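## Task

Carry the yellow tray onto the top of the two-door cabinet beside arm4, while the remaining three trays stay on the top of the two-door cabinet beside arm1; when finished, every item that belongs in a tray must be standing inside it.

## Robot and tools

Robots. Four identical i2rt Big YAM arms, arm1 to arm4, each with six revolute joints, a two-finger gripper and a wrist camera (arm1_cam_wrist ... arm4_cam_wrist). Four fixed room cameras are cam_arm1, cam_arm2, cam_arm3, cam_arm4. The hand reaches roughly 1.0 m from the joint1 axis. Feet (scene frame, metres, quat wxyz): arm1 (-3.389, 0.970, 1.097) (0.068, -0.004, 0.007, 0.998); arm2 (-0.636, 0.377, 0.910) (0.003, 0.004, 0.002, 1.000); arm3 (0.722, 2.477, 0.955) (0.961, -0.003, -0.008, 0.278); arm4 (0.746, -1.740, 0.865) (0.964, 0.003, -0.002, -0.264). Each foot faces its own +x. The arms are far apart, so a tray must be handed along or carried between arms' reaches.

Frames. One shared scene frame, origin on the floor, +z up, metres. The hand point sits between the finger pads, about 1 cm back from the tips; the fingers point along the hand's +z and open along its y. Printed hand positions can be off, more so at long reach.

Tool move. Arguments are arm1, arm2, arm3, arm4 (each an object for that robot only) plus optional cameras (list of camera names, or ["all"], or [] for none). An arm left out gets no new command but may keep pushing toward its old targets. Per arm:
- joints: absolute joint targets by name. joint1_rad -2.879 to 2.879 (base turn, positive counter-clockwise seen from above, 0 = along the foot's facing); joint2_rad 0 to 3.141 (shoulder, 0 = upper arm pointing back and level, increasing swings it up then forward); joint3_rad 0 to 3.019 (elbow, 0 = folded); joint4_rad -1.692 to 1.57 (hand pitch, positive lifts the fingers); joint5_rad -1.57 to 1.57 (hand sideways, positive to the arm's right); joint6_rad -2.094 to 2.094 (hand roll, positive clockwise seen from behind); gripper_m 0 to 0.093 (absolute fingertip gap in metres). Done tolerances: ±0.045, 0.14, 0.09, 0.055, 0.03, 0.035 rad, ±0.003 m.
- target: one list of seven numbers [x, y, z, qw, qx, qy, qz], an absolute hand pose in the scene frame (metres, unit quaternion), the same layout as the printed hand line. The hand follows a straight line from its current hand_target. With target, joints may contain only gripper_m.
- speed: top path speed in m/s, 0.002 to 0.5, default 0.25; rotation capped at twice that in rad/s. Only valid with target.
- min_time_s: 0.1 to 8 s, the shortest duration of that arm's joint moves; use with joints.
All motions in one call start together; all hand paths finish together, paced by the slowest. Paths run 0.5 to 10 s and stop short if longer. The controller clips each step to within 100 mm and 20 degrees of the measured hand, so hands lag, stray, overshoot speed near full stretch, and often end a centimetre or more off. Paths do not avoid objects or other arms. Unknown keys make a call invalid; out-of-range values get it refused, and a refusal cancels the later move, wait and finished_scene calls in that reply. A call with no action returns full state, all images and the scene number.

Results. The move line lists each arm sent a motion with done or its worst status. joint_status and hand_status report how each motion ended: off_target (rested away, may still push), time_out (joints keep a nearby target and push; on_its_own lists them; send the reported position to relax), not_followed (a self/inter-arm check withheld targets; "joint command not followed" or "pose unreachable"). "as last shown" marks arms not commanded, with status "not commanded". hand_target is where the held joint targets put the hand. Joint velocities are rad/s (gripper m/s); "within noise" means still. Joint torques are total drive output in N m, positive toward larger angles; numbers 3 and 4 wrap at ±28. Gripper: shut on nothing reads 0.000 to 0.003; gripping a hard part it reads up to 0.005 narrower (or 0.002 wider) than the part; command about 0.005 below first-touch reading for a full-force grip, and well above the reading to release. MOTOR HOT appears from 85 °C; at 100 °C the arm drops everything and goes limp for 30 to 60 s (limit_stop_at_motor_heat), so avoid long stretched holds and pushing into unreachable poses.

Other tools. wait(seconds 0 to 10, cameras) lets the scene run and returns state. zoom_image(camera, region [x0, y0, x1, y1] pixels, top-left origin, at most 504 by 504) enlarges part of a camera's latest image; images are 672x504. read_manual returns licence text only. finished_scene(scene = current scene number) ends the scene irreversibly; the result may be left to stand without the robots.

Avoid. Any hard press between two robots, including one gripper closing on another's fingers, fails the scene; the clearance check may act too late and allows fingers, gripper housings and wrist cameras to meet, so keep hands apart during handovers. Do not knock things out of the work area or onto the floor, drop parts from height, release parts while moving, or slam into fixed or heavy objects. The arm keeps pushing after contact, so watch torques and statuses. Loose objects may get a brief random nudge; keep each tray's contents upright inside it.

Each tool is called after "Request:" as name([rows], argument=value, ...), one row to a line, values as JSON.

## Session

Request:
move()

Scene clock: 0.00 s.
Joint torques (N m): no reading
Heat: arm1: hottest gripper 25 °C; arm2: hottest joint1_rad 26 °C; arm3: hottest joint1_rad 27 °C; arm4: hottest joint4_rad 28 °C.
Joint velocities: within noise
arm1.joint_positions: joint1_rad=+0.017 joint2_rad=+0.618 joint3_rad=+1.380 joint4_rad=-1.394 joint5_rad=-0.199 joint6_rad=+0.724 gripper_m=+0.09396
arm1.joint_status: not commanded
arm1.hand: x=-3.6214 y=+0.9713 z=+1.6194 quat_wxyz=(+0.224, +0.828, -0.326, -0.397) (m; scene frame)
arm1.hand_target: x=-3.6193 y=+0.9712 z=+1.6286 quat_wxyz=(+0.226, +0.824, -0.324, -0.406) (m; scene frame)
arm1.hand_status: not commanded
arm2.joint_positions: joint1_rad=+0.060 joint2_rad=+0.620 joint3_rad=+1.451 joint4_rad=-1.200 joint5_rad=+0.159 joint6_rad=+0.139 gripper_m=+0.09396
arm2.joint_status: not commanded
arm2.hand: x=-0.8722 y=+0.3944 z=+1.5108 quat_wxyz=(-0.009, +0.818, -0.081, -0.570) (m; scene frame)
arm2.hand_target: x=-0.8680 y=+0.3946 z=+1.5238 quat_wxyz=(-0.007, +0.809, -0.081, -0.582) (m; scene frame)
arm2.hand_status: not commanded
arm3.joint_positions: joint1_rad=-0.869 joint2_rad=+0.639 joint3_rad=+1.368 joint4_rad=-1.495 joint5_rad=-0.125 joint6_rad=+0.677 gripper_m=+0.09396
arm3.joint_status: not commanded
arm3.hand: x=+0.9311 y=+2.4316 z=+1.4532 quat_wxyz=(-0.381, -0.410, -0.818, -0.131) (m; scene frame)
arm3.hand_target: x=+0.9299 y=+2.4320 z=+1.4659 quat_wxyz=(-0.395, -0.406, -0.813, -0.133) (m; scene frame)
arm3.hand_status: not commanded
arm4.joint_positions: joint1_rad=+0.612 joint2_rad=+0.648 joint3_rad=+1.318 joint4_rad=-1.473 joint5_rad=-0.255 joint6_rad=+0.101 gripper_m=+0.09396
arm4.joint_status: not commanded
arm4.hand: x=+0.9680 y=-1.6808 z=+1.3424 quat_wxyz=(-0.361, +0.036, -0.919, -0.153) (m; scene frame)
arm4.hand_target: x=+0.9670 y=-1.6810 z=+1.3518 quat_wxyz=(-0.372, +0.038, -0.915, -0.153) (m; scene frame)
arm4.hand_status: not commanded
pictures: arm1_cam_wrist, arm2_cam_wrist, arm3_cam_wrist, arm4_cam_wrist, cam_arm1, cam_arm2, cam_arm3, cam_arm4

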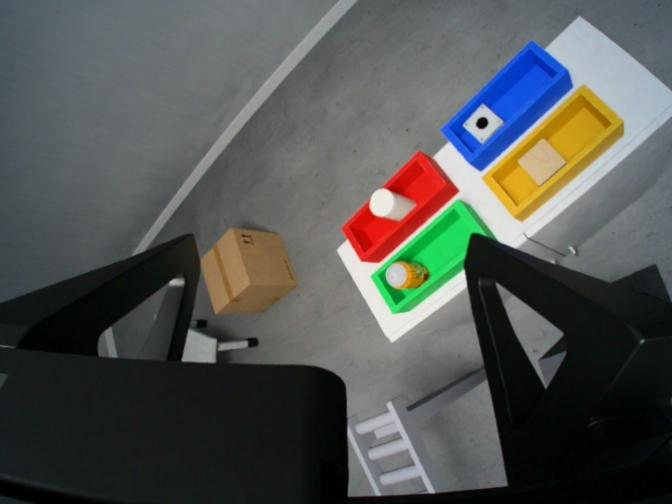

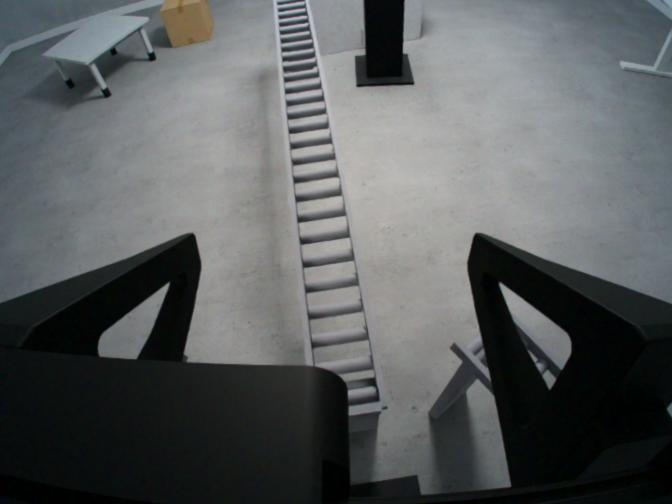

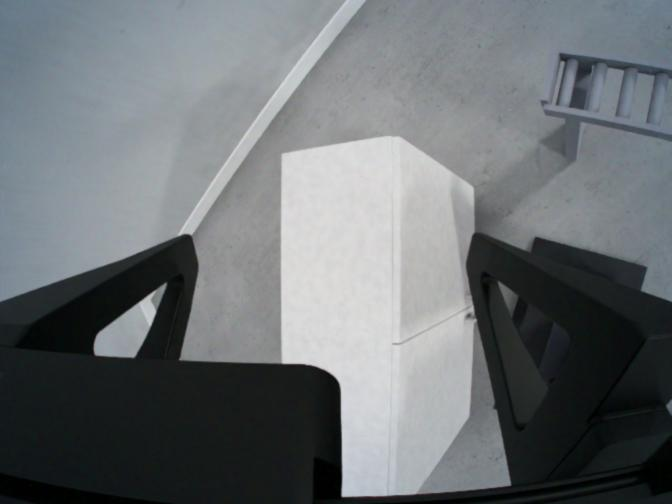

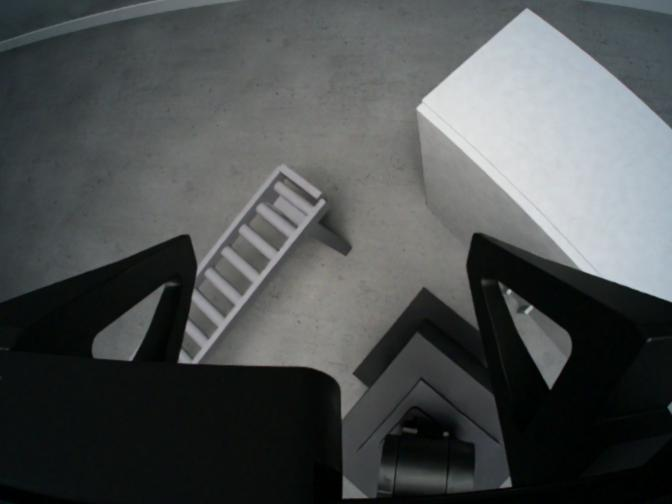

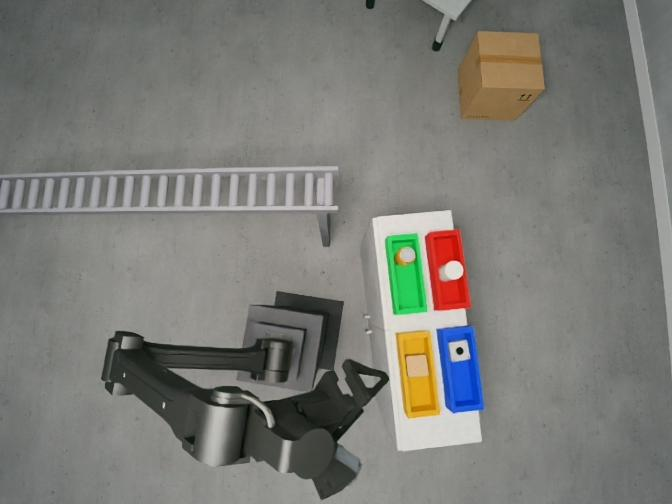

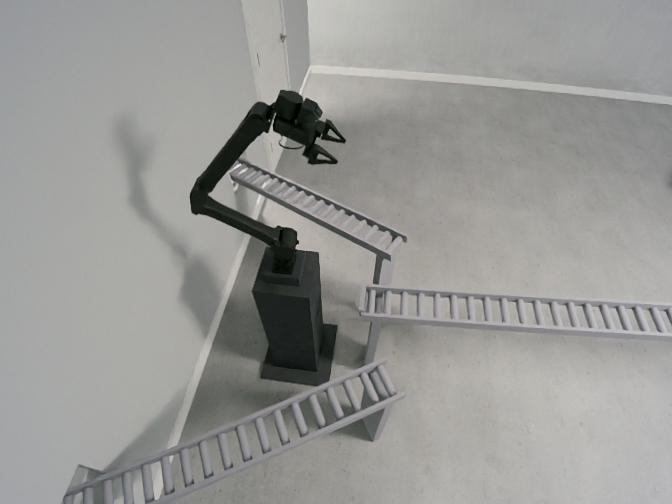

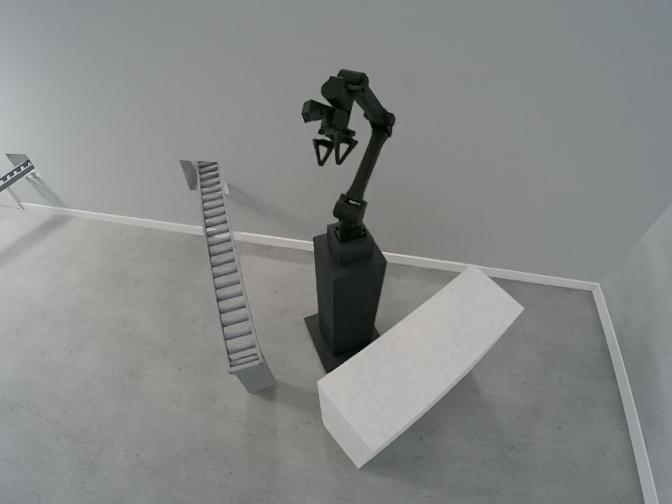

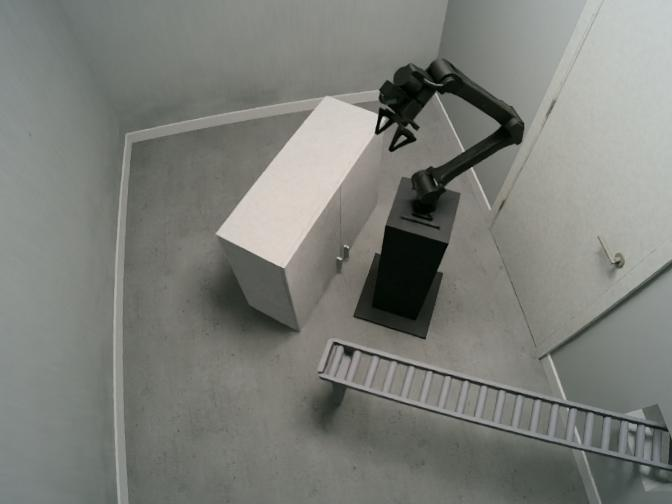

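Request:
zoom_image(camera="cam_arm1", region=[350, 200, 500, 460])

Request:
zoom_image(camera="arm1_cam_wrist", region=[430, 20, 650, 240])

Request:
zoom_image(camera="cam_arm2", region=[220, 150, 520, 450])

Request:
zoom_image(camera="cam_arm1", region=[0, 130, 350, 260])

Request:
zoom_image(camera="cam_arm4", region=[300, 300, 672, 504])

Scaled by 1.938 from the camera's 672x504 image, which has a finer 960x720 frame.

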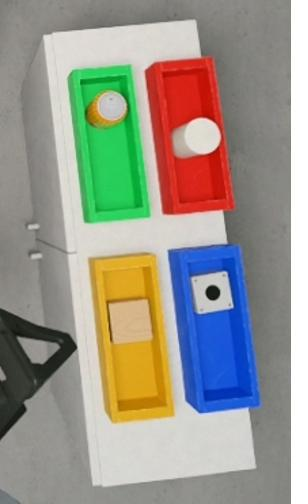

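Scaled by 2.291 from the camera's 672x504 image, which has a finer 960x720 frame.

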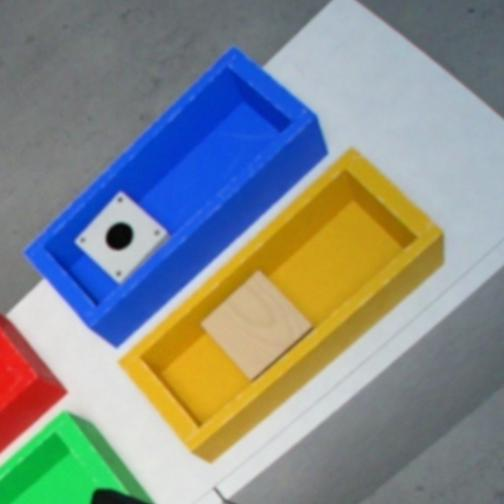

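Scaled by 1.680 from the camera's 672x504 image, which has a finer 960x720 frame.

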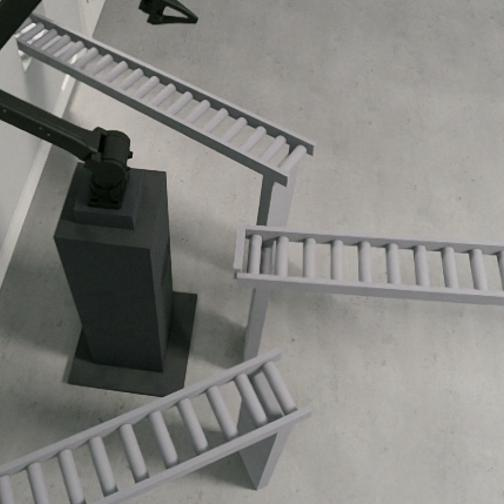

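Scaled by 1.440 from the camera's 672x504 image, which has a finer 960x720 frame.

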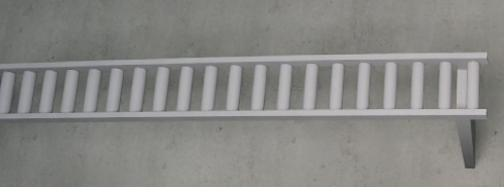

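Scaled by 1.355 from the camera's 672x504 image, which has a finer 960x720 frame.

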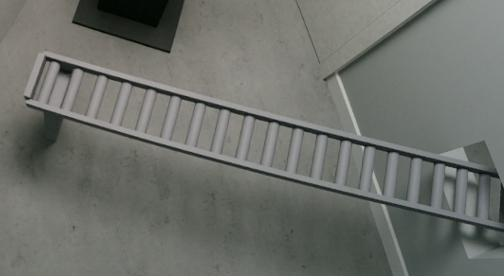

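Request:
move(arm1={"target":[-3.836,1.115,0.93,0,0.745,-0.667,0],"speed":0.3,"joints":{"gripper_m":0.06}}, cameras=["arm1_cam_wrist","cam_arm1"])

Scene clock: 10.00 s.
Joint torques (N m): arm1=[-1.26 -12.69 6.49 -0.27 0.19 0.03] | arm2=[-0.21 2.02 8.59 2.15 0.08 -0.11] | arm3=[1.03 1.9 10.74 2.14 0.05 -0.13] | arm4=[-0.73 1.14 10.48 1.73 -0.09 0.09]
Heat: arm1: hottest gripper 25 °C; arm2: hottest joint1_rad 26 °C; arm3: hottest joint1_rad 27 °C; arm4: hottest joint4_rad 28 °C.
move: arm1 done
Joint velocities: within noise
arm1.joint_positions: joint1_rad=-0.160 joint2_rad=+2.104 joint3_rad=+1.052 joint4_rad=-0.501 joint5_rad=+0.009 joint6_rad=+1.140 gripper_m=+0.06007
arm1.joint_status: all done
arm1.hand: x=-3.8332 y=+1.1058 z=+0.9339 quat_wxyz=(+0.003, +0.753, -0.658, -0.002) (m; scene frame)
arm1.hand_target: x=-3.8356 y=+1.1149 z=+0.9301 quat_wxyz=(+0.000, +0.745, -0.667, +0.000) (m; scene frame)
arm1.hand_status: done (0.010 m and 1.4 deg from the pose sent, 0.736 m and 66.9 deg at the start)
arm2, arm3, arm4: as last shown
pictures: arm1_cam_wrist, cam_arm1
camera_calibration:
arm1_cam_wrist: T_world_to_cam=[[0.990392, 0.138144, -0.00628009, 3.64975], [0.116066, -0.805701, 0.580839, 0.798118], [0.0751797, -0.575987, -0.813994, 1.81236], [0, 0, 0, 1]] pos_world=[-3.84357, 1.18275, 1.0346]

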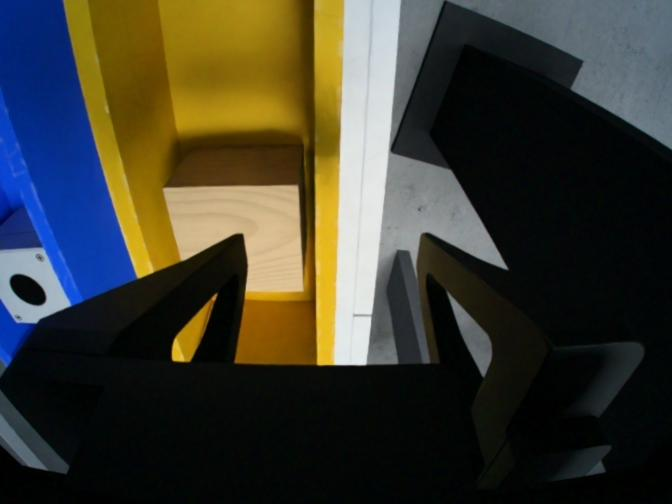

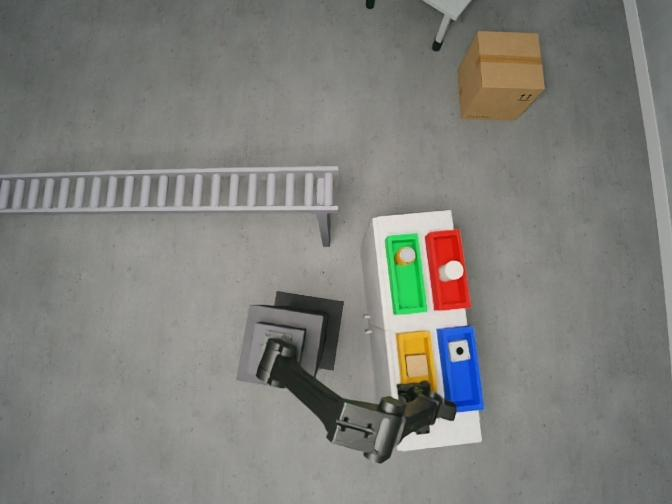

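Request:
move(arm1={"target":[-3.839,1.106,0.80,0,0.745,-0.667,0],"speed":0.15}, cameras=["arm1_cam_wrist","cam_arm1"])

Request:
zoom_image(camera="arm1_cam_wrist", region=[180, 60, 480, 380])

Scene clock: 12.27 s.
Joint torques (N m): arm1=[0.03 -12.16 4.19 0.65 0.05 0] | arm2=[-0.21 2.08 8.59 2.15 0.08 -0.11] | arm3=[0.91 1.9 10.74 2.17 0.04 -0.12] | arm4=[-0.73 1.14 10.48 1.73 -0.09 0.08]
Heat: arm1: hottest gripper 25 °C; arm2: hottest joint1_rad 26 °C; arm3: hottest joint1_rad 27 °C; arm4: hottest joint4_rad 28 °C.
move: arm1 off_target
Joint velocities: within noise
arm1.joint_positions: joint1_rad=-0.160 joint2_rad=+2.417 joint3_rad=+1.163 joint4_rad=-0.303 joint5_rad=+0.012 joint6_rad=+1.159 gripper_m=+0.06007
arm1.joint_status: not commanded
arm1.hand: x=-3.8378 y=+1.1062 z=+0.8111 quat_wxyz=(+0.000, +0.747, -0.665, -0.001) (m; scene frame)
arm1.hand_target: x=-3.8389 y=+1.1060 z=+0.8004 quat_wxyz=(+0.000, +0.745, -0.667, +0.000) (m; scene frame)
arm1.hand_status: off_target (0.011 m and 0.3 deg from the pose sent, 0.134 m and 1.4 deg at the start)
arm2, arm3, arm4: as last shown
pictures: arm1_cam_wrist, cam_arm1
camera_calibration:
arm1_cam_wrist: T_world_to_cam=[[0.992813, 0.119672, -0.0010734, 3.6789], [0.0981264, -0.808864, 0.57975, 0.805858], [0.0685118, -0.575688, -0.814794, 1.68771], [0, 0, 0, 1]] pos_world=[-3.84716, 1.18316, 0.911893]

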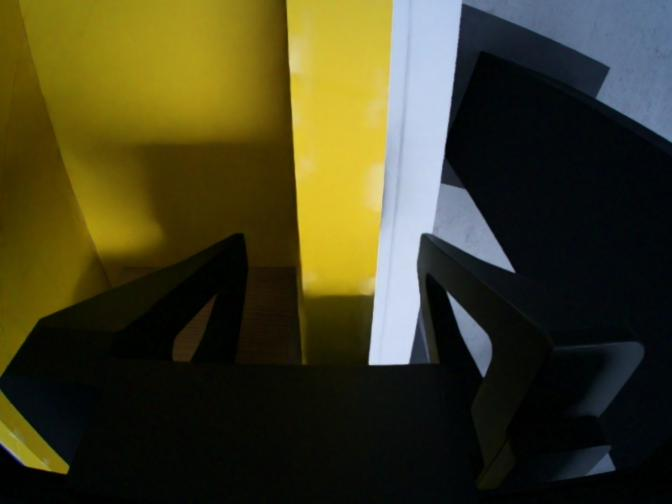

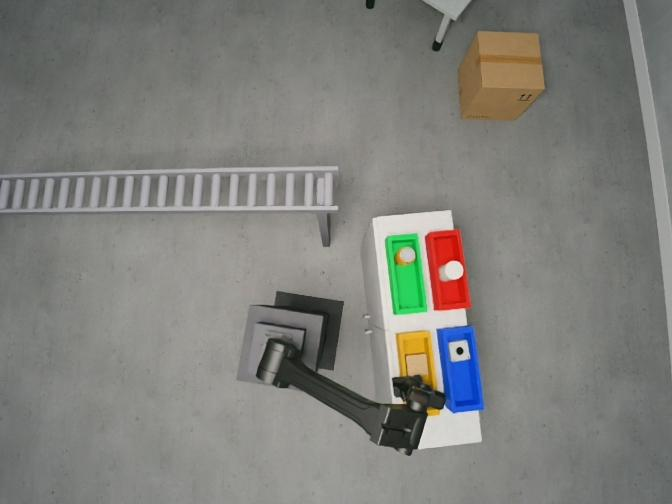

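Scaled by 1.575 from the camera's 672x504 image, which has a finer 960x720 frame.

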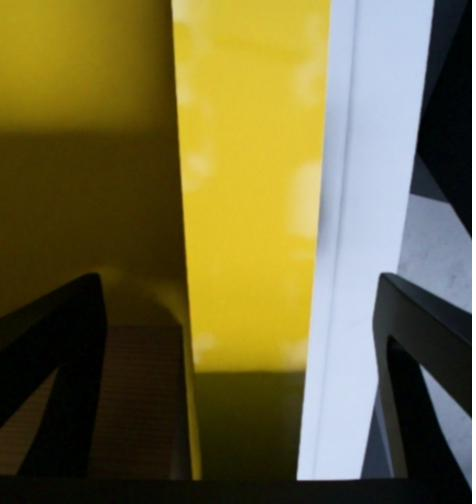

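Request:
move(arm1={"target":[-3.838,1.09,0.722,0,0.745,-0.667,0],"speed":0.12}, cameras=["arm1_cam_wrist","cam_arm1"])

Request:
zoom_image(camera="cam_arm1", region=[370, 310, 490, 430])

Scene clock: 14.63 s.
Joint torques (N m): arm1=[2.08 -3.9 6.82 3.54 0.07 0.13] | arm2=[-0.21 2.02 8.59 2.15 0.08 -0.11] | arm3=[0.97 1.85 10.8 2.14 0.06 -0.12] | arm4=[-0.73 1.14 10.48 1.73 -0.09 0.09]
Heat: arm1: hottest gripper 25 °C; arm2: hottest joint1_rad 26 °C; arm3: hottest joint1_rad 27 °C; arm4: hottest joint4_rad 28 °C.
move: arm1 off_target
Joint velocities: within noise
arm1.joint_positions: joint1_rad=-0.160 joint2_rad=+2.465 joint3_rad=+1.193 joint4_rad=-0.259 joint5_rad=+0.013 joint6_rad=+1.174 gripper_m=+0.06007
arm1.joint_status: not commanded
arm1.hand: x=-3.8461 y=+1.1085 z=+0.7927 quat_wxyz=(+0.005, +0.742, -0.671, -0.012) (m; scene frame)
arm1.hand_target: x=-3.8298 y=+1.0892 z=+0.7323 quat_wxyz=(+0.000, +0.745, -0.667, +0.000) (m; scene frame)
arm1.hand_status: off_target (0.074 m and 1.7 deg from the pose sent, 0.090 m and 0.3 deg at the start)
arm2, arm3, arm4: as last shown
pictures: arm1_cam_wrist, cam_arm1
camera_calibration:
arm1_cam_wrist: T_world_to_cam=[[0.994222, 0.104632, -0.0239762, 3.72714], [0.0995315, -0.814925, 0.570956, 0.838241], [0.0402013, -0.570043, -0.820631, 1.56399], [0, 0, 0, 1]] pos_world=[-3.85191, 1.18467, 0.894221]

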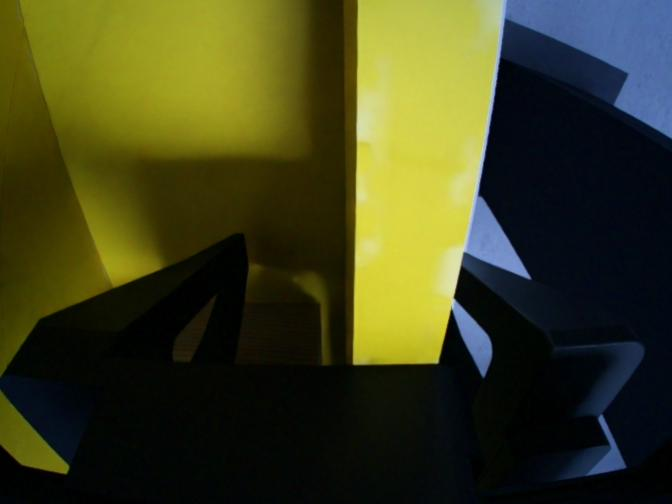

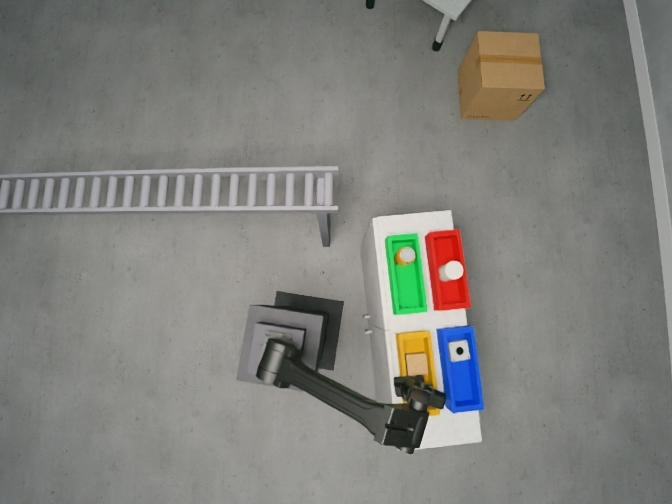

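Scaled by 4.200 from the camera's 672x504 image, which has a finer 960x720 frame.

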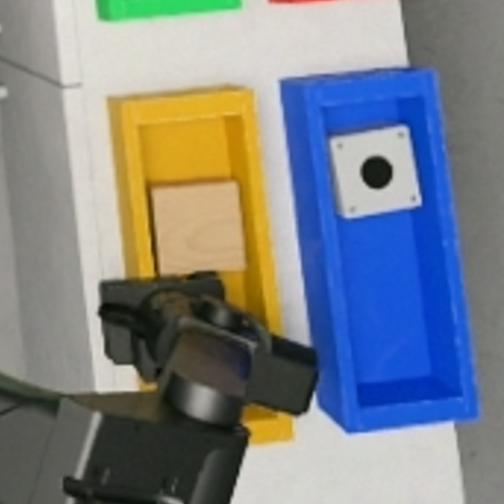

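Request:
move(arm1={"target":[-3.837,1.108,0.825,0,0.745,-0.667,0],"speed":0.12}, cameras=["arm1_cam_wrist","cam_arm1"])

Request:
zoom_image(camera="cam_arm1", region=[370, 310, 490, 430])

Scene clock: 17.43 s.
Joint torques (N m): arm1=[-0.32 -14.39 2.45 -0.16 0.03 -0.16] | arm2=[-0.21 2.02 8.58 2.15 0.08 -0.11] | arm3=[0.79 1.96 10.74 2.15 0.04 -0.11] | arm4=[-0.73 1.14 10.48 1.72 -0.09 0.09]
Heat: arm1: hottest gripper 25 °C; arm2: hottest joint1_rad 26 °C; arm3: hottest joint1_rad 27 °C; arm4: hottest joint4_rad 28 °C.
move: arm1 done
Joint velocities: within noise
arm1.joint_positions: joint1_rad=-0.160 joint2_rad=+2.380 joint3_rad=+1.152 joint4_rad=-0.316 joint5_rad=+0.013 joint6_rad=+1.168 gripper_m=+0.06007
arm1.joint_status: not commanded
arm1.hand: x=-3.8430 y=+1.1080 z=+0.8264 quat_wxyz=(+0.003, +0.744, -0.668, -0.007) (m; scene frame)
arm1.hand_target: x=-3.8370 y=+1.1079 z=+0.8250 quat_wxyz=(+0.000, +0.745, -0.667, +0.000) (m; scene frame)
arm1.hand_status: done (0.006 m and 0.9 deg from the pose sent, 0.034 m and 1.6 deg at the start)
arm2, arm3, arm4: as last shown
pictures: arm1_cam_wrist, cam_arm1
camera_calibration:
arm1_cam_wrist: T_world_to_cam=[[0.993756, 0.110812, -0.013024, 3.70722], [0.0981214, -0.812391, 0.574798, 0.806873], [0.0531138, -0.572487, -0.818192, 1.64156], [0, 0, 0, 1]] pos_world=[-3.85044, 1.18447, 0.927608]

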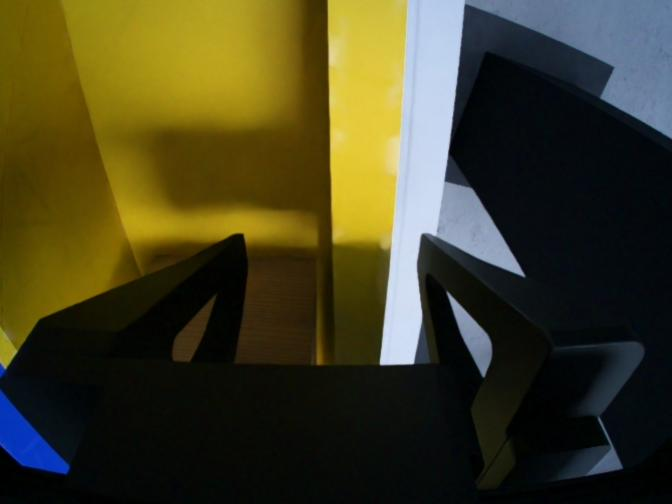

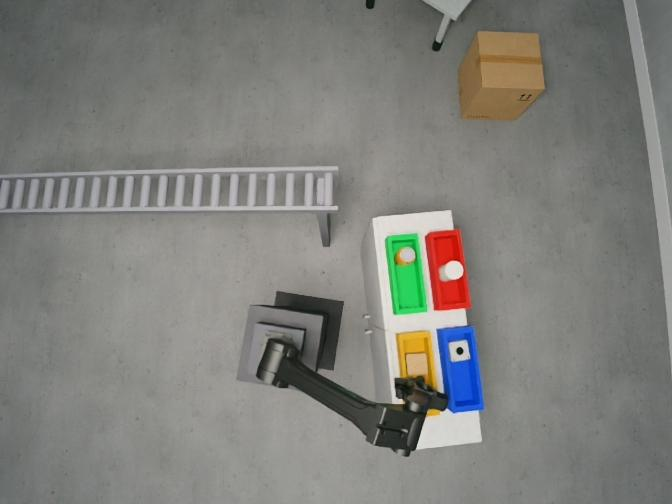

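Scaled by 4.200 from the camera's 672x504 image, which has a finer 960x720 frame.

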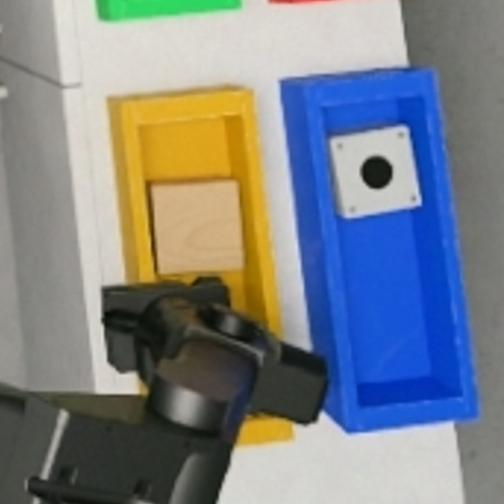

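Request:
move(arm1={"target":[-3.830,1.106,0.822,0,0.745,-0.667,0],"speed":0.1})

Request:
move(arm1={"joints":{"gripper_m":0.005}})

Request:
move(arm1={"target":[-3.834,1.108,0.90,0,0.745,-0.667,0],"speed":0.1}, cameras=["arm1_cam_wrist","cam_arm1"])

Request:
zoom_image(camera="cam_arm1", region=[370, 310, 490, 430])

Scene clock: 19.00 s.
Joint torques (N m): arm1=[-0.38 -14.04 2.18 0.66 0.04 -0.15] | arm2=[-0.26 2.02 8.57 2.15 0.08 -0.11] | arm3=[0.79 1.96 10.78 2.15 0.04 -0.11] | arm4=[-0.67 1.14 10.48 1.73 -0.09 0.09]
Heat: arm1: hottest gripper 25 °C; arm2: hottest joint1_rad 26 °C; arm3: hottest joint1_rad 27 °C; arm4: hottest joint4_rad 28 °C.
move: arm1 done
Joint velocities: within noise
arm1.joint_positions: joint1_rad=-0.160 joint2_rad=+2.380 joint3_rad=+1.134 joint4_rad=-0.314 joint5_rad=+0.013 joint6_rad=+1.168 gripper_m=+0.06007
arm1.joint_status: not commanded
arm1.hand: x=-3.8325 y=+1.1047 z=+0.8241 quat_wxyz=(-0.001, +0.744, -0.668, +0.001) (m; scene frame)
arm1.hand_target: x=-3.8300 y=+1.1059 z=+0.8220 quat_wxyz=(+0.000, +0.745, -0.667, +0.000) (m; scene frame)
arm1.hand_status: done (0.004 m and 0.2 deg from the pose sent, 0.014 m and 0.9 deg at the start)
arm2, arm3, arm4: as last shown
pictures: none

Scene clock: 19.70 s.
Joint torques (N m): arm1=[-0.38 -14.04 2.21 0.46 0.1 -0.12] | arm2=[-0.21 2.08 8.59 2.14 0.08 -0.11] | arm3=[0.85 1.9 10.78 2.14 0.04 -0.12] | arm4=[-0.73 1.14 10.5 1.73 -0.09 0.09]
Heat: arm1: hottest gripper 25 °C; arm2: hottest joint1_rad 26 °C; arm3: hottest joint1_rad 27 °C; arm4: hottest joint4_rad 28 °C.
move: arm1 off_target
Joint velocities: within noise
arm1.joint_positions: joint1_rad=-0.160 joint2_rad=+2.379 joint3_rad=+1.134 joint4_rad=-0.309 joint5_rad=+0.012 joint6_rad=+1.164 gripper_m=+0.01247
arm1.joint_status: gripper_m off_target (ended at +0.01250, target +0.00500)
arm1.hand: x=-3.8339 y=+1.1049 z=+0.8243 quat_wxyz=(+0.001, +0.745, -0.667, -0.002) (m; scene frame)
arm1.hand_target: x=-3.8300 y=+1.1059 z=+0.8220 quat_wxyz=(+0.000, +0.745, -0.667, +0.000) (m; scene frame)
arm1.hand_status: not commanded
arm2, arm3, arm4: as last shown
pictures: none

Scene clock: 21.30 s.
Joint torques (N m): arm1=[-0.32 -15.56 3.75 -0.12 -0.08 -0.11] | arm2=[-0.21 2.02 8.59 2.14 0.08 -0.11] | arm3=[0.91 1.96 10.74 2.17 0.03 -0.11] | arm4=[-0.67 1.14 10.5 1.73 -0.09 0.09]
Heat: arm1: hottest gripper 25 °C; arm2: hottest joint1_rad 26 °C; arm3: hottest joint1_rad 27 °C; arm4: hottest joint1_rad 27 °C.
move: arm1 off_target
Joint velocities: within noise
arm1.joint_positions: joint1_rad=-0.160 joint2_rad=+2.214 joint3_rad=+1.074 joint4_rad=-0.439 joint5_rad=+0.016 joint6_rad=+1.164 gripper_m=+0.01247
arm1.joint_status: not commanded
arm1.hand: x=-3.8267 y=+1.1043 z=+0.8891 quat_wxyz=(-0.006, +0.745, -0.667, +0.008) (m; scene frame)
arm1.hand_target: x=-3.8340 y=+1.1079 z=+0.8998 quat_wxyz=(+0.000, +0.745, -0.667, +0.000) (m; scene frame)
arm1.hand_status: off_target (0.014 m and 1.2 deg from the pose sent, 0.076 m and 0.2 deg at the start)
arm2, arm3, arm4: as last shown
pictures: arm1_cam_wrist, cam_arm1
camera_calibration:
arm1_cam_wrist: T_world_to_cam=[[0.993146, 0.115028, 0.0207483, 3.65524], [0.0813463, -0.807678, 0.583986, 0.688757], [0.0839325, -0.578295, -0.811499, 1.8083], [0, 0, 0, 1]] pos_world=[-3.83798, 1.18157, 0.989371]

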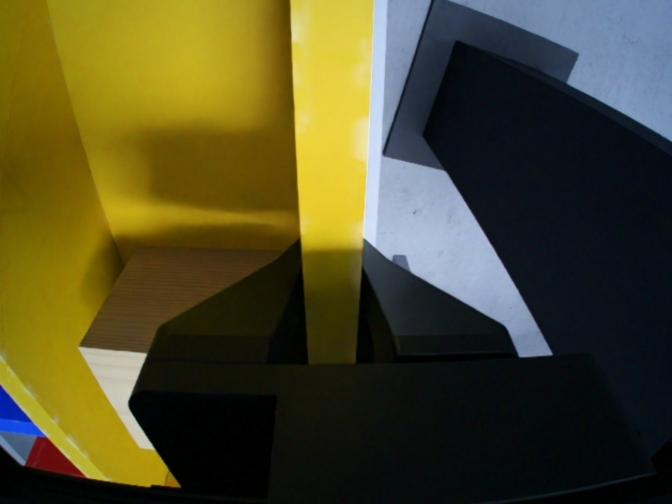

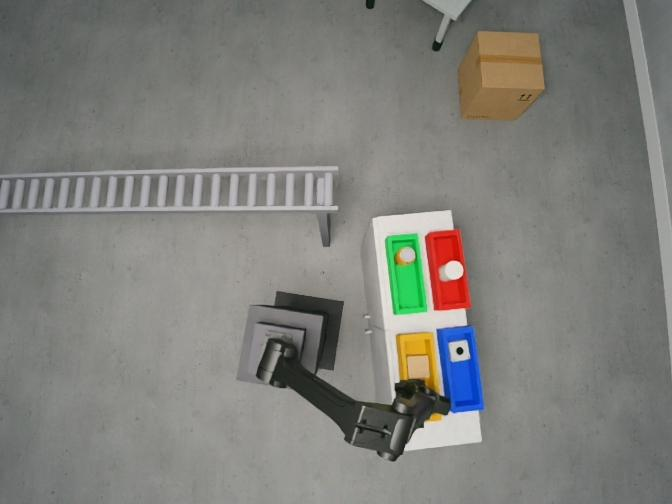

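Scaled by 4.200 from the camera's 672x504 image, which has a finer 960x720 frame.

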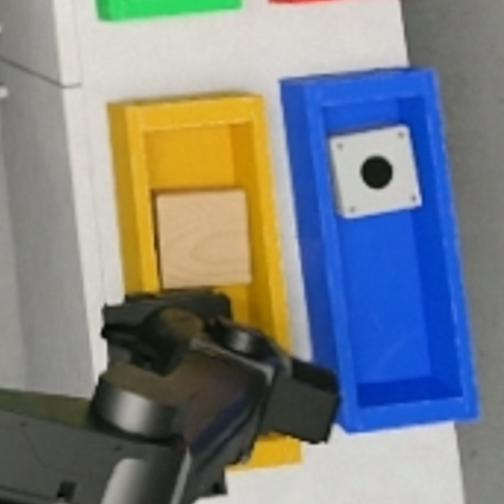

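Request:
move(arm1={"target":[-3.82,1.11,1.13,0,0.745,-0.667,0],"speed":0.2})

Request:
move(arm1={"joints":{"joint1_rad":1.5},"min_time_s":4}, cameras=["arm1_cam_wrist","cam_arm1","cam_arm2"])

Scene clock: 23.77 s.
Joint torques (N m): arm1=[-0.91 -12.57 12.12 -0.36 -0.07 -0.17] | arm2=[-0.21 1.96 8.58 2.15 0.08 -0.11] | arm3=[0.91 1.79 10.74 2.15 0.04 -0.12] | arm4=[-0.73 1.08 10.48 1.73 -0.09 0.09]
Heat: arm1: hottest gripper 25 °C; arm2: hottest joint1_rad 26 °C; arm3: hottest joint1_rad 27 °C; arm4: hottest joint1_rad 27 °C.
move: arm1 off_target
Joint velocities: within noise
arm1.joint_positions: joint1_rad=-0.160 joint2_rad=+1.703 joint3_rad=+1.039 joint4_rad=-0.961 joint5_rad=+0.017 joint6_rad=+1.163 gripper_m=+0.01247
arm1.joint_status: not commanded
arm1.hand: x=-3.7957 y=+1.0978 z=+1.1058 quat_wxyz=(-0.016, +0.745, -0.666, +0.029) (m; scene frame)
arm1.hand_target: x=-3.8187 y=+1.1096 z=+1.1304 quat_wxyz=(+0.000, +0.745, -0.667, +0.000) (m; scene frame)
arm1.hand_status: off_target (0.036 m and 3.8 deg from the pose sent, 0.241 m and 1.2 deg at the start)
arm2.joint_positions: joint1_rad=+0.060 joint2_rad=+0.620 joint3_rad=+1.451 joint4_rad=-1.200 joint5_rad=+0.159 joint6_rad=+0.139 gripper_m=+0.09396
arm2.joint_status: not commanded
arm2.hand: x=-0.8722 y=+0.3944 z=+1.5108 quat_wxyz=(-0.009, +0.818, -0.081, -0.570) (m; scene frame)
arm2.hand_target: x=-0.8680 y=+0.3946 z=+1.5238 quat_wxyz=(-0.007, +0.809, -0.081, -0.582) (m; scene frame)
arm2.hand_status: not commanded
arm3.joint_positions: joint1_rad=-0.869 joint2_rad=+0.639 joint3_rad=+1.368 joint4_rad=-1.495 joint5_rad=-0.125 joint6_rad=+0.677 gripper_m=+0.09396
arm3.joint_status: not commanded
arm3.hand: x=+0.9311 y=+2.4316 z=+1.4532 quat_wxyz=(-0.381, -0.410, -0.818, -0.131) (m; scene frame)
arm3.hand_target: x=+0.9299 y=+2.4320 z=+1.4659 quat_wxyz=(-0.395, -0.406, -0.813, -0.133) (m; scene frame)
arm3.hand_status: not commanded
arm4.joint_positions: joint1_rad=+0.612 joint2_rad=+0.648 joint3_rad=+1.318 joint4_rad=-1.473 joint5_rad=-0.255 joint6_rad=+0.101 gripper_m=+0.09396
arm4.joint_status: not commanded
arm4.hand: x=+0.9680 y=-1.6808 z=+1.3424 quat_wxyz=(-0.361, +0.036, -0.919, -0.153) (m; scene frame)
arm4.hand_target: x=+0.9670 y=-1.6810 z=+1.3518 quat_wxyz=(-0.372, +0.038, -0.915, -0.153) (m; scene frame)
arm4.hand_status: not commanded
pictures: none

Scene clock: 28.23 s.
Joint torques (N m): arm1=[0.26 -12.45 12.33 -0.27 -0.2 -0.14] | arm2=[-0.26 2.02 8.59 2.15 0.08 -0.11] | arm3=[0.91 1.85 10.78 2.13 0.04 -0.13] | arm4=[-0.73 1.14 10.48 1.73 -0.09 0.09]
Heat: arm1: hottest gripper 26 °C; arm2: hottest joint1_rad 26 °C; arm3: hottest joint1_rad 27 °C; arm4: hottest joint1_rad 27 °C.
move: arm1 done
Joint velocities: within noise
arm1.joint_positions: joint1_rad=+1.495 joint2_rad=+1.703 joint3_rad=+1.039 joint4_rad=-0.961 joint5_rad=+0.020 joint6_rad=+1.161 gripper_m=+0.01247
arm1.joint_status: all done
arm1.hand: x=-3.4823 y=+0.5542 z=+1.1165 quat_wxyz=(-0.021, +0.995, +0.099, +0.002) (m; scene frame)
arm1.hand_target: x=-3.4845 y=+0.5293 z=+1.1419 quat_wxyz=(+0.012, +0.994, +0.105, -0.005) (m; scene frame)
arm1.hand_status: not commanded
arm2, arm3, arm4: as last shown
pictures: arm1_cam_wrist, cam_arm1, cam_arm2
camera_calibration:
arm1_cam_wrist: T_world_to_cam=[[-0.20188, 0.978543, 0.0412044, -1.2911], [0.797677, 0.139863, 0.586643, 2.04996], [0.568292, 0.151299, -0.808797, 2.92514], [0, 0, 0, 1]] pos_world=[-3.55819, 0.534108, 1.21645]

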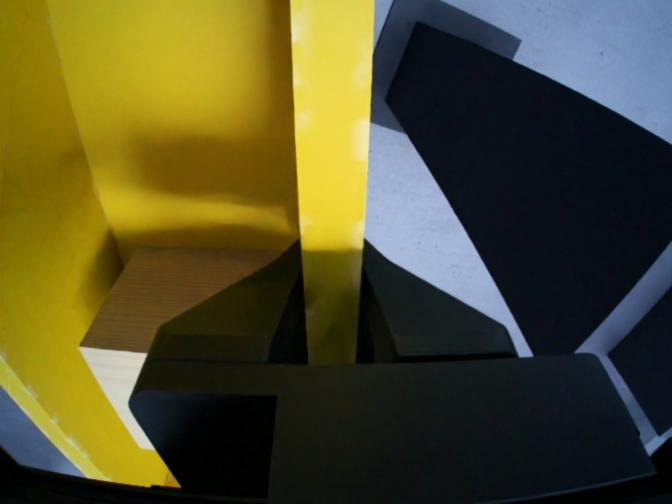

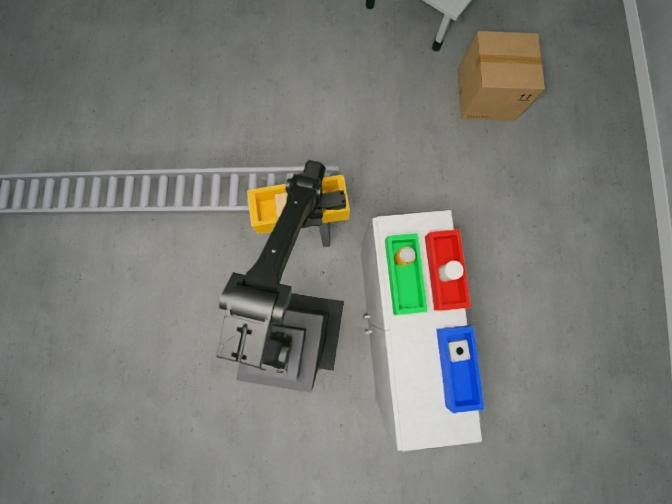

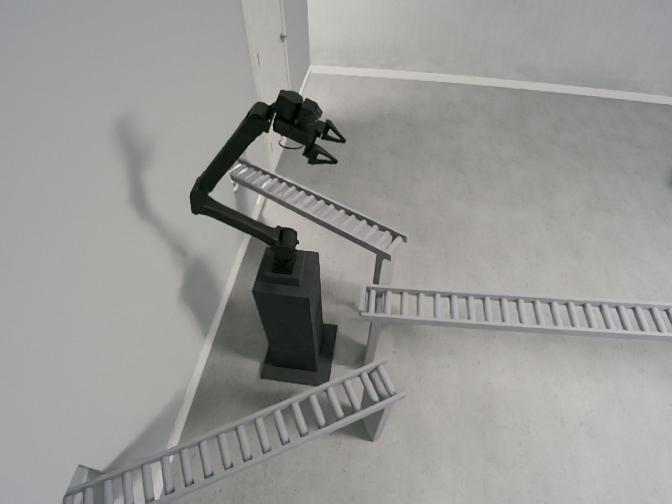

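Request:
move(arm1={"target":[-3.40,0.448,1.09,0,1,0,0],"speed":0.15}, cameras=["arm1_cam_wrist","cam_arm1"])

Request:
zoom_image(camera="cam_arm1", region=[180, 130, 380, 270])

Scene clock: 31.40 s.
Joint torques (N m): arm1=[0.73 -13.63 12.38 0.21 -0.05 0.02] | arm2=[-0.21 2.02 8.59 2.15 0.08 -0.11] | arm3=[0.97 1.85 10.8 2.15 0.05 -0.11] | arm4=[-0.73 1.14 10.48 1.73 -0.09 0.08]
Heat: arm1: hottest gripper 26 °C; arm2: hottest joint1_rad 26 °C; arm3: hottest joint1_rad 27 °C; arm4: hottest joint1_rad 27 °C.
move: arm1 off_target
Joint velocities: within noise
arm1.joint_positions: joint1_rad=+1.678 joint2_rad=+1.927 joint3_rad=+1.232 joint4_rad=-0.952 joint5_rad=+0.010 joint6_rad=+1.546 gripper_m=+0.01247
arm1.joint_status: not commanded
arm1.hand: x=-3.4051 y=+0.4777 z=+1.0744 quat_wxyz=(-0.030, +1.000, -0.002, +0.000) (m; scene frame)
arm1.hand_target: x=-3.3999 y=+0.4494 z=+1.0910 quat_wxyz=(+0.000, +1.000, +0.000, +0.000) (m; scene frame)
arm1.hand_status: off_target (0.034 m and 3.5 deg from the pose sent, 0.137 m and 11.7 deg at the start)
arm2, arm3, arm4: as last shown
pictures: arm1_cam_wrist, cam_arm1
camera_calibration:
arm1_cam_wrist: T_world_to_cam=[[-0.000548788, 0.998133, 0.0610829, -0.544076], [0.814582, -0.0349848, 0.578992, 2.17317], [0.580048, 0.0500748, -0.813042, 2.95171], [0, 0, 0, 1]] pos_world=[-3.48266, 0.471282, 1.17484]

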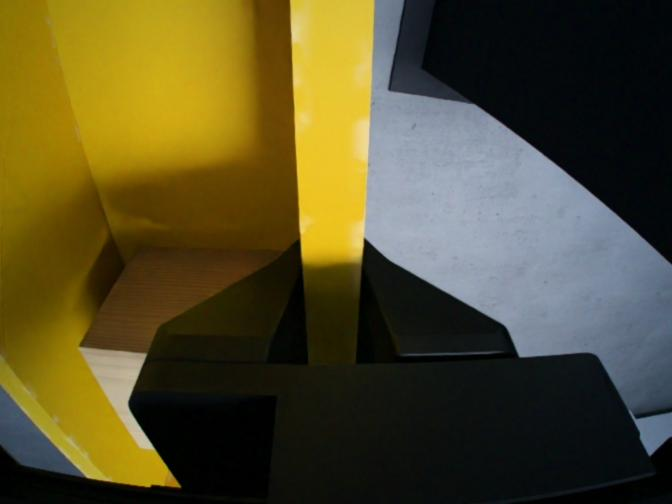

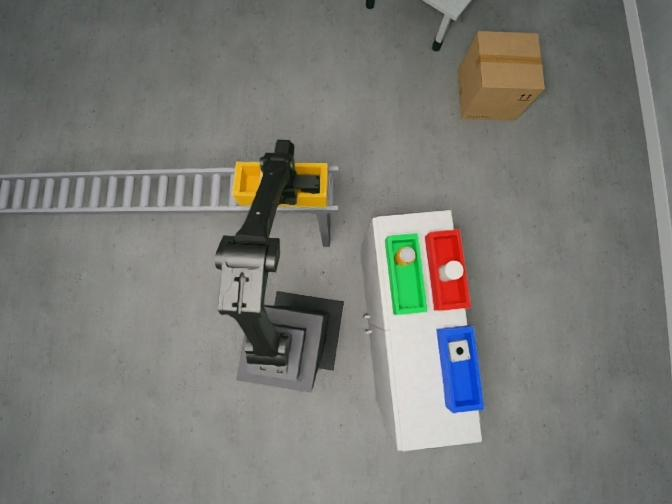

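Scaled by 2.520 from the camera's 672x504 image, which has a finer 960x720 frame.

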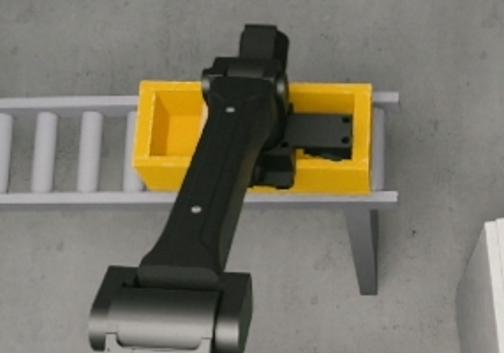

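Request:
move(arm1={"target":[-3.395,0.44,1.045,0.03,0.9995,0,0],"speed":0.12}, cameras=["arm1_cam_wrist","cam_arm1"])

Request:
zoom_image(camera="cam_arm1", region=[180, 130, 380, 270])

Scene clock: 33.27 s.
Joint torques (N m): arm1=[1.26 -14.74 7.84 0.96 -0.07 0.02] | arm2=[-0.21 2.02 8.59 2.14 0.08 -0.11] | arm3=[0.85 1.79 10.81 2.13 0.06 -0.13] | arm4=[-0.73 1.14 10.48 1.73 -0.09 0.09]
Heat: arm1: hottest gripper 26 °C; arm2: hottest joint1_rad 26 °C; arm3: hottest joint1_rad 27 °C; arm4: hottest joint1_rad 27 °C.
move: arm1 off_target
Joint velocities: within noise
arm1.joint_positions: joint1_rad=+1.680 joint2_rad=+1.999 joint3_rad=+1.232 joint4_rad=-0.792 joint5_rad=+0.010 joint6_rad=+1.553 gripper_m=+0.01247
arm1.joint_status: not commanded
arm1.hand: x=-3.4042 y=+0.4504 z=+1.0386 quat_wxyz=(+0.014, +1.000, -0.005, -0.001) (m; scene frame)
arm1.hand_target: x=-3.3949 y=+0.4403 z=+1.0451 quat_wxyz=(+0.030, +1.000, +0.000, +0.000) (m; scene frame)
arm1.hand_status: off_target (0.015 m and 2.0 deg from the pose sent, 0.049 m and 6.9 deg at the start)
arm2, arm3, arm4: as last shown
pictures: arm1_cam_wrist, cam_arm1
camera_calibration:
arm1_cam_wrist: T_world_to_cam=[[0.00476846, 0.999635, -0.0265976, -0.406225], [0.816062, 0.0114823, 0.57785, 2.17742], [0.577945, -0.0244608, -0.815709, 2.95269], [0, 0, 0, 1]] pos_world=[-3.48146, 0.4533, 1.13951]

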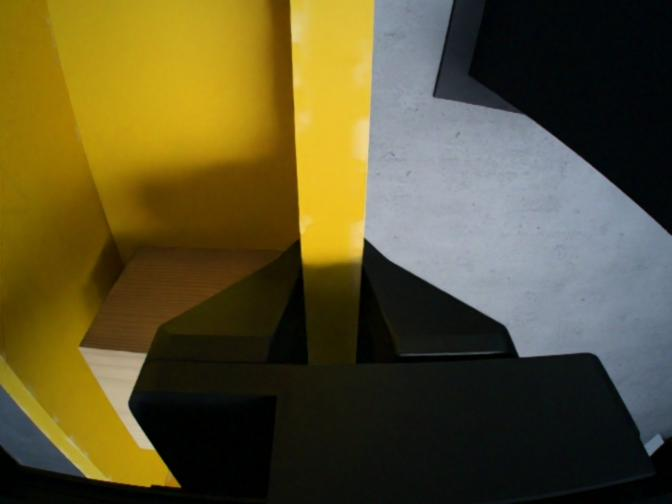

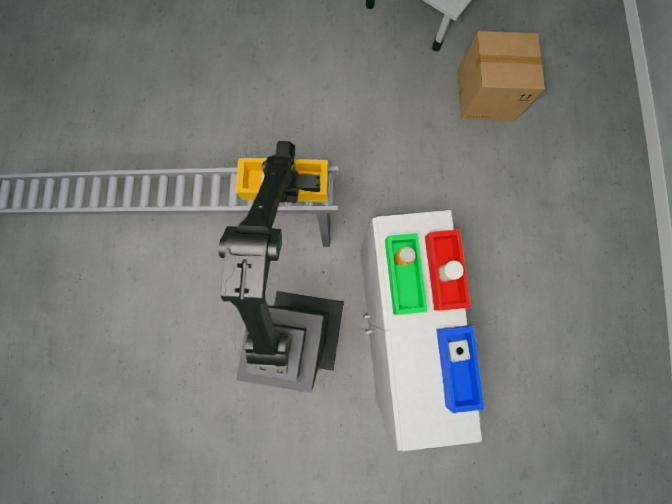

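Scaled by 2.520 from the camera's 672x504 image, which has a finer 960x720 frame.

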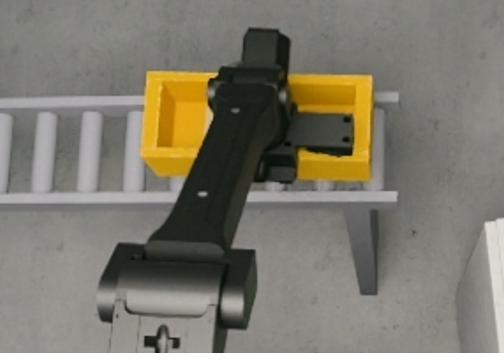

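Request:
move(arm1={"target":[-3.392,0.453,1.045,0.018,0.9998,0.002,0],"speed":0.1})

Request:
move(arm1={"target":[-3.392,0.453,1.005,0.018,0.9998,0.002,0],"speed":0.08}, cameras=["cam_arm1"])

Request:
zoom_image(camera="cam_arm1", region=[200, 130, 350, 230])

Scene clock: 35.07 s.
Joint torques (N m): arm1=[1.2 -15.03 7.53 0.2 -0.06 0] | arm2=[-0.21 2.02 8.58 2.15 0.08 -0.11] | arm3=[0.91 2.02 10.78 2.15 0.05 -0.11] | arm4=[-0.73 1.14 10.48 1.73 -0.09 0.09]
Heat: arm1: hottest gripper 26 °C; arm2: hottest joint1_rad 26 °C; arm3: hottest joint1_rad 27 °C; arm4: hottest joint1_rad 27 °C.
move: arm1 off_target
Joint velocities: within noise
arm1.joint_positions: joint1_rad=+1.686 joint2_rad=+1.999 joint3_rad=+1.209 joint4_rad=-0.792 joint5_rad=+0.010 joint6_rad=+1.555 gripper_m=+0.01247
arm1.joint_status: not commanded
arm1.hand: x=-3.4007 y=+0.4623 z=+1.0321 quat_wxyz=(+0.002, +1.000, -0.002, -0.001) (m; scene frame)
arm1.hand_target: x=-3.3920 y=+0.4533 z=+1.0449 quat_wxyz=(+0.018, +1.000, +0.002, +0.000) (m; scene frame)
arm1.hand_status: off_target (0.018 m and 1.9 deg from the pose sent, 0.014 m and 0.9 deg at the start)
arm2, arm3, arm4: as last shown
pictures: none

Scene clock: 36.37 s.
Joint torques (N m): arm1=[1.14 -14.86 7.09 0.81 -0.06 0.01] | arm2=[-0.15 2.02 8.58 2.15 0.08 -0.11] | arm3=[0.85 1.96 10.76 2.15 0.04 -0.11] | arm4=[-0.73 1.08 10.5 1.73 -0.09 0.09]
Heat: arm1: hottest gripper 26 °C; arm2: hottest joint1_rad 26 °C; arm3: hottest joint1_rad 27 °C; arm4: hottest joint1_rad 27 °C.
move: arm1 off_target
Joint velocities: within noise
arm1.joint_positions: joint1_rad=+1.686 joint2_rad=+2.061 joint3_rad=+1.194 joint4_rad=-0.718 joint5_rad=+0.010 joint6_rad=+1.555 gripper_m=+0.01247
arm1.joint_status: not commanded
arm1.hand: x=-3.4004 y=+0.4650 z=+0.9981 quat_wxyz=(+0.001, +1.000, -0.002, -0.001) (m; scene frame)
arm1.hand_target: x=-3.3919 y=+0.4533 z=+1.0052 quat_wxyz=(+0.018, +1.000, +0.002, +0.000) (m; scene frame)
arm1.hand_status: off_target (0.016 m and 2.0 deg from the pose sent, 0.030 m and 1.9 deg at the start)
arm2, arm3, arm4: as last shown
pictures: cam_arm1

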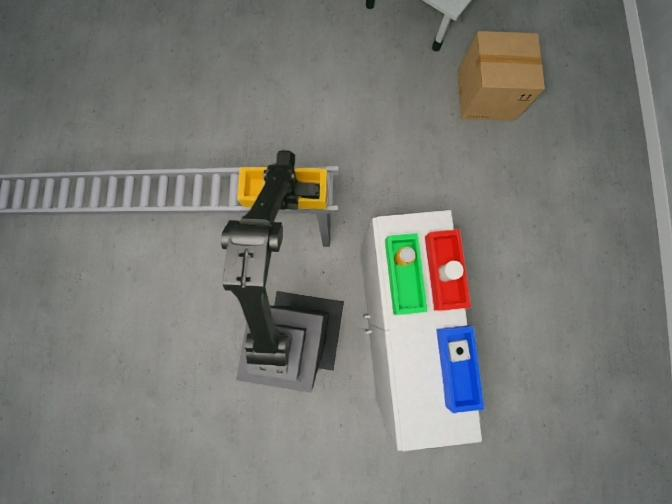

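Scaled by 3.360 from the camera's 672x504 image, which has a finer 960x720 frame.

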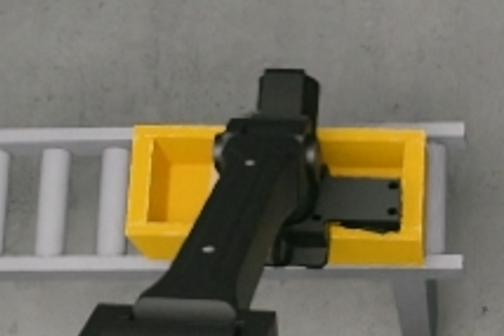

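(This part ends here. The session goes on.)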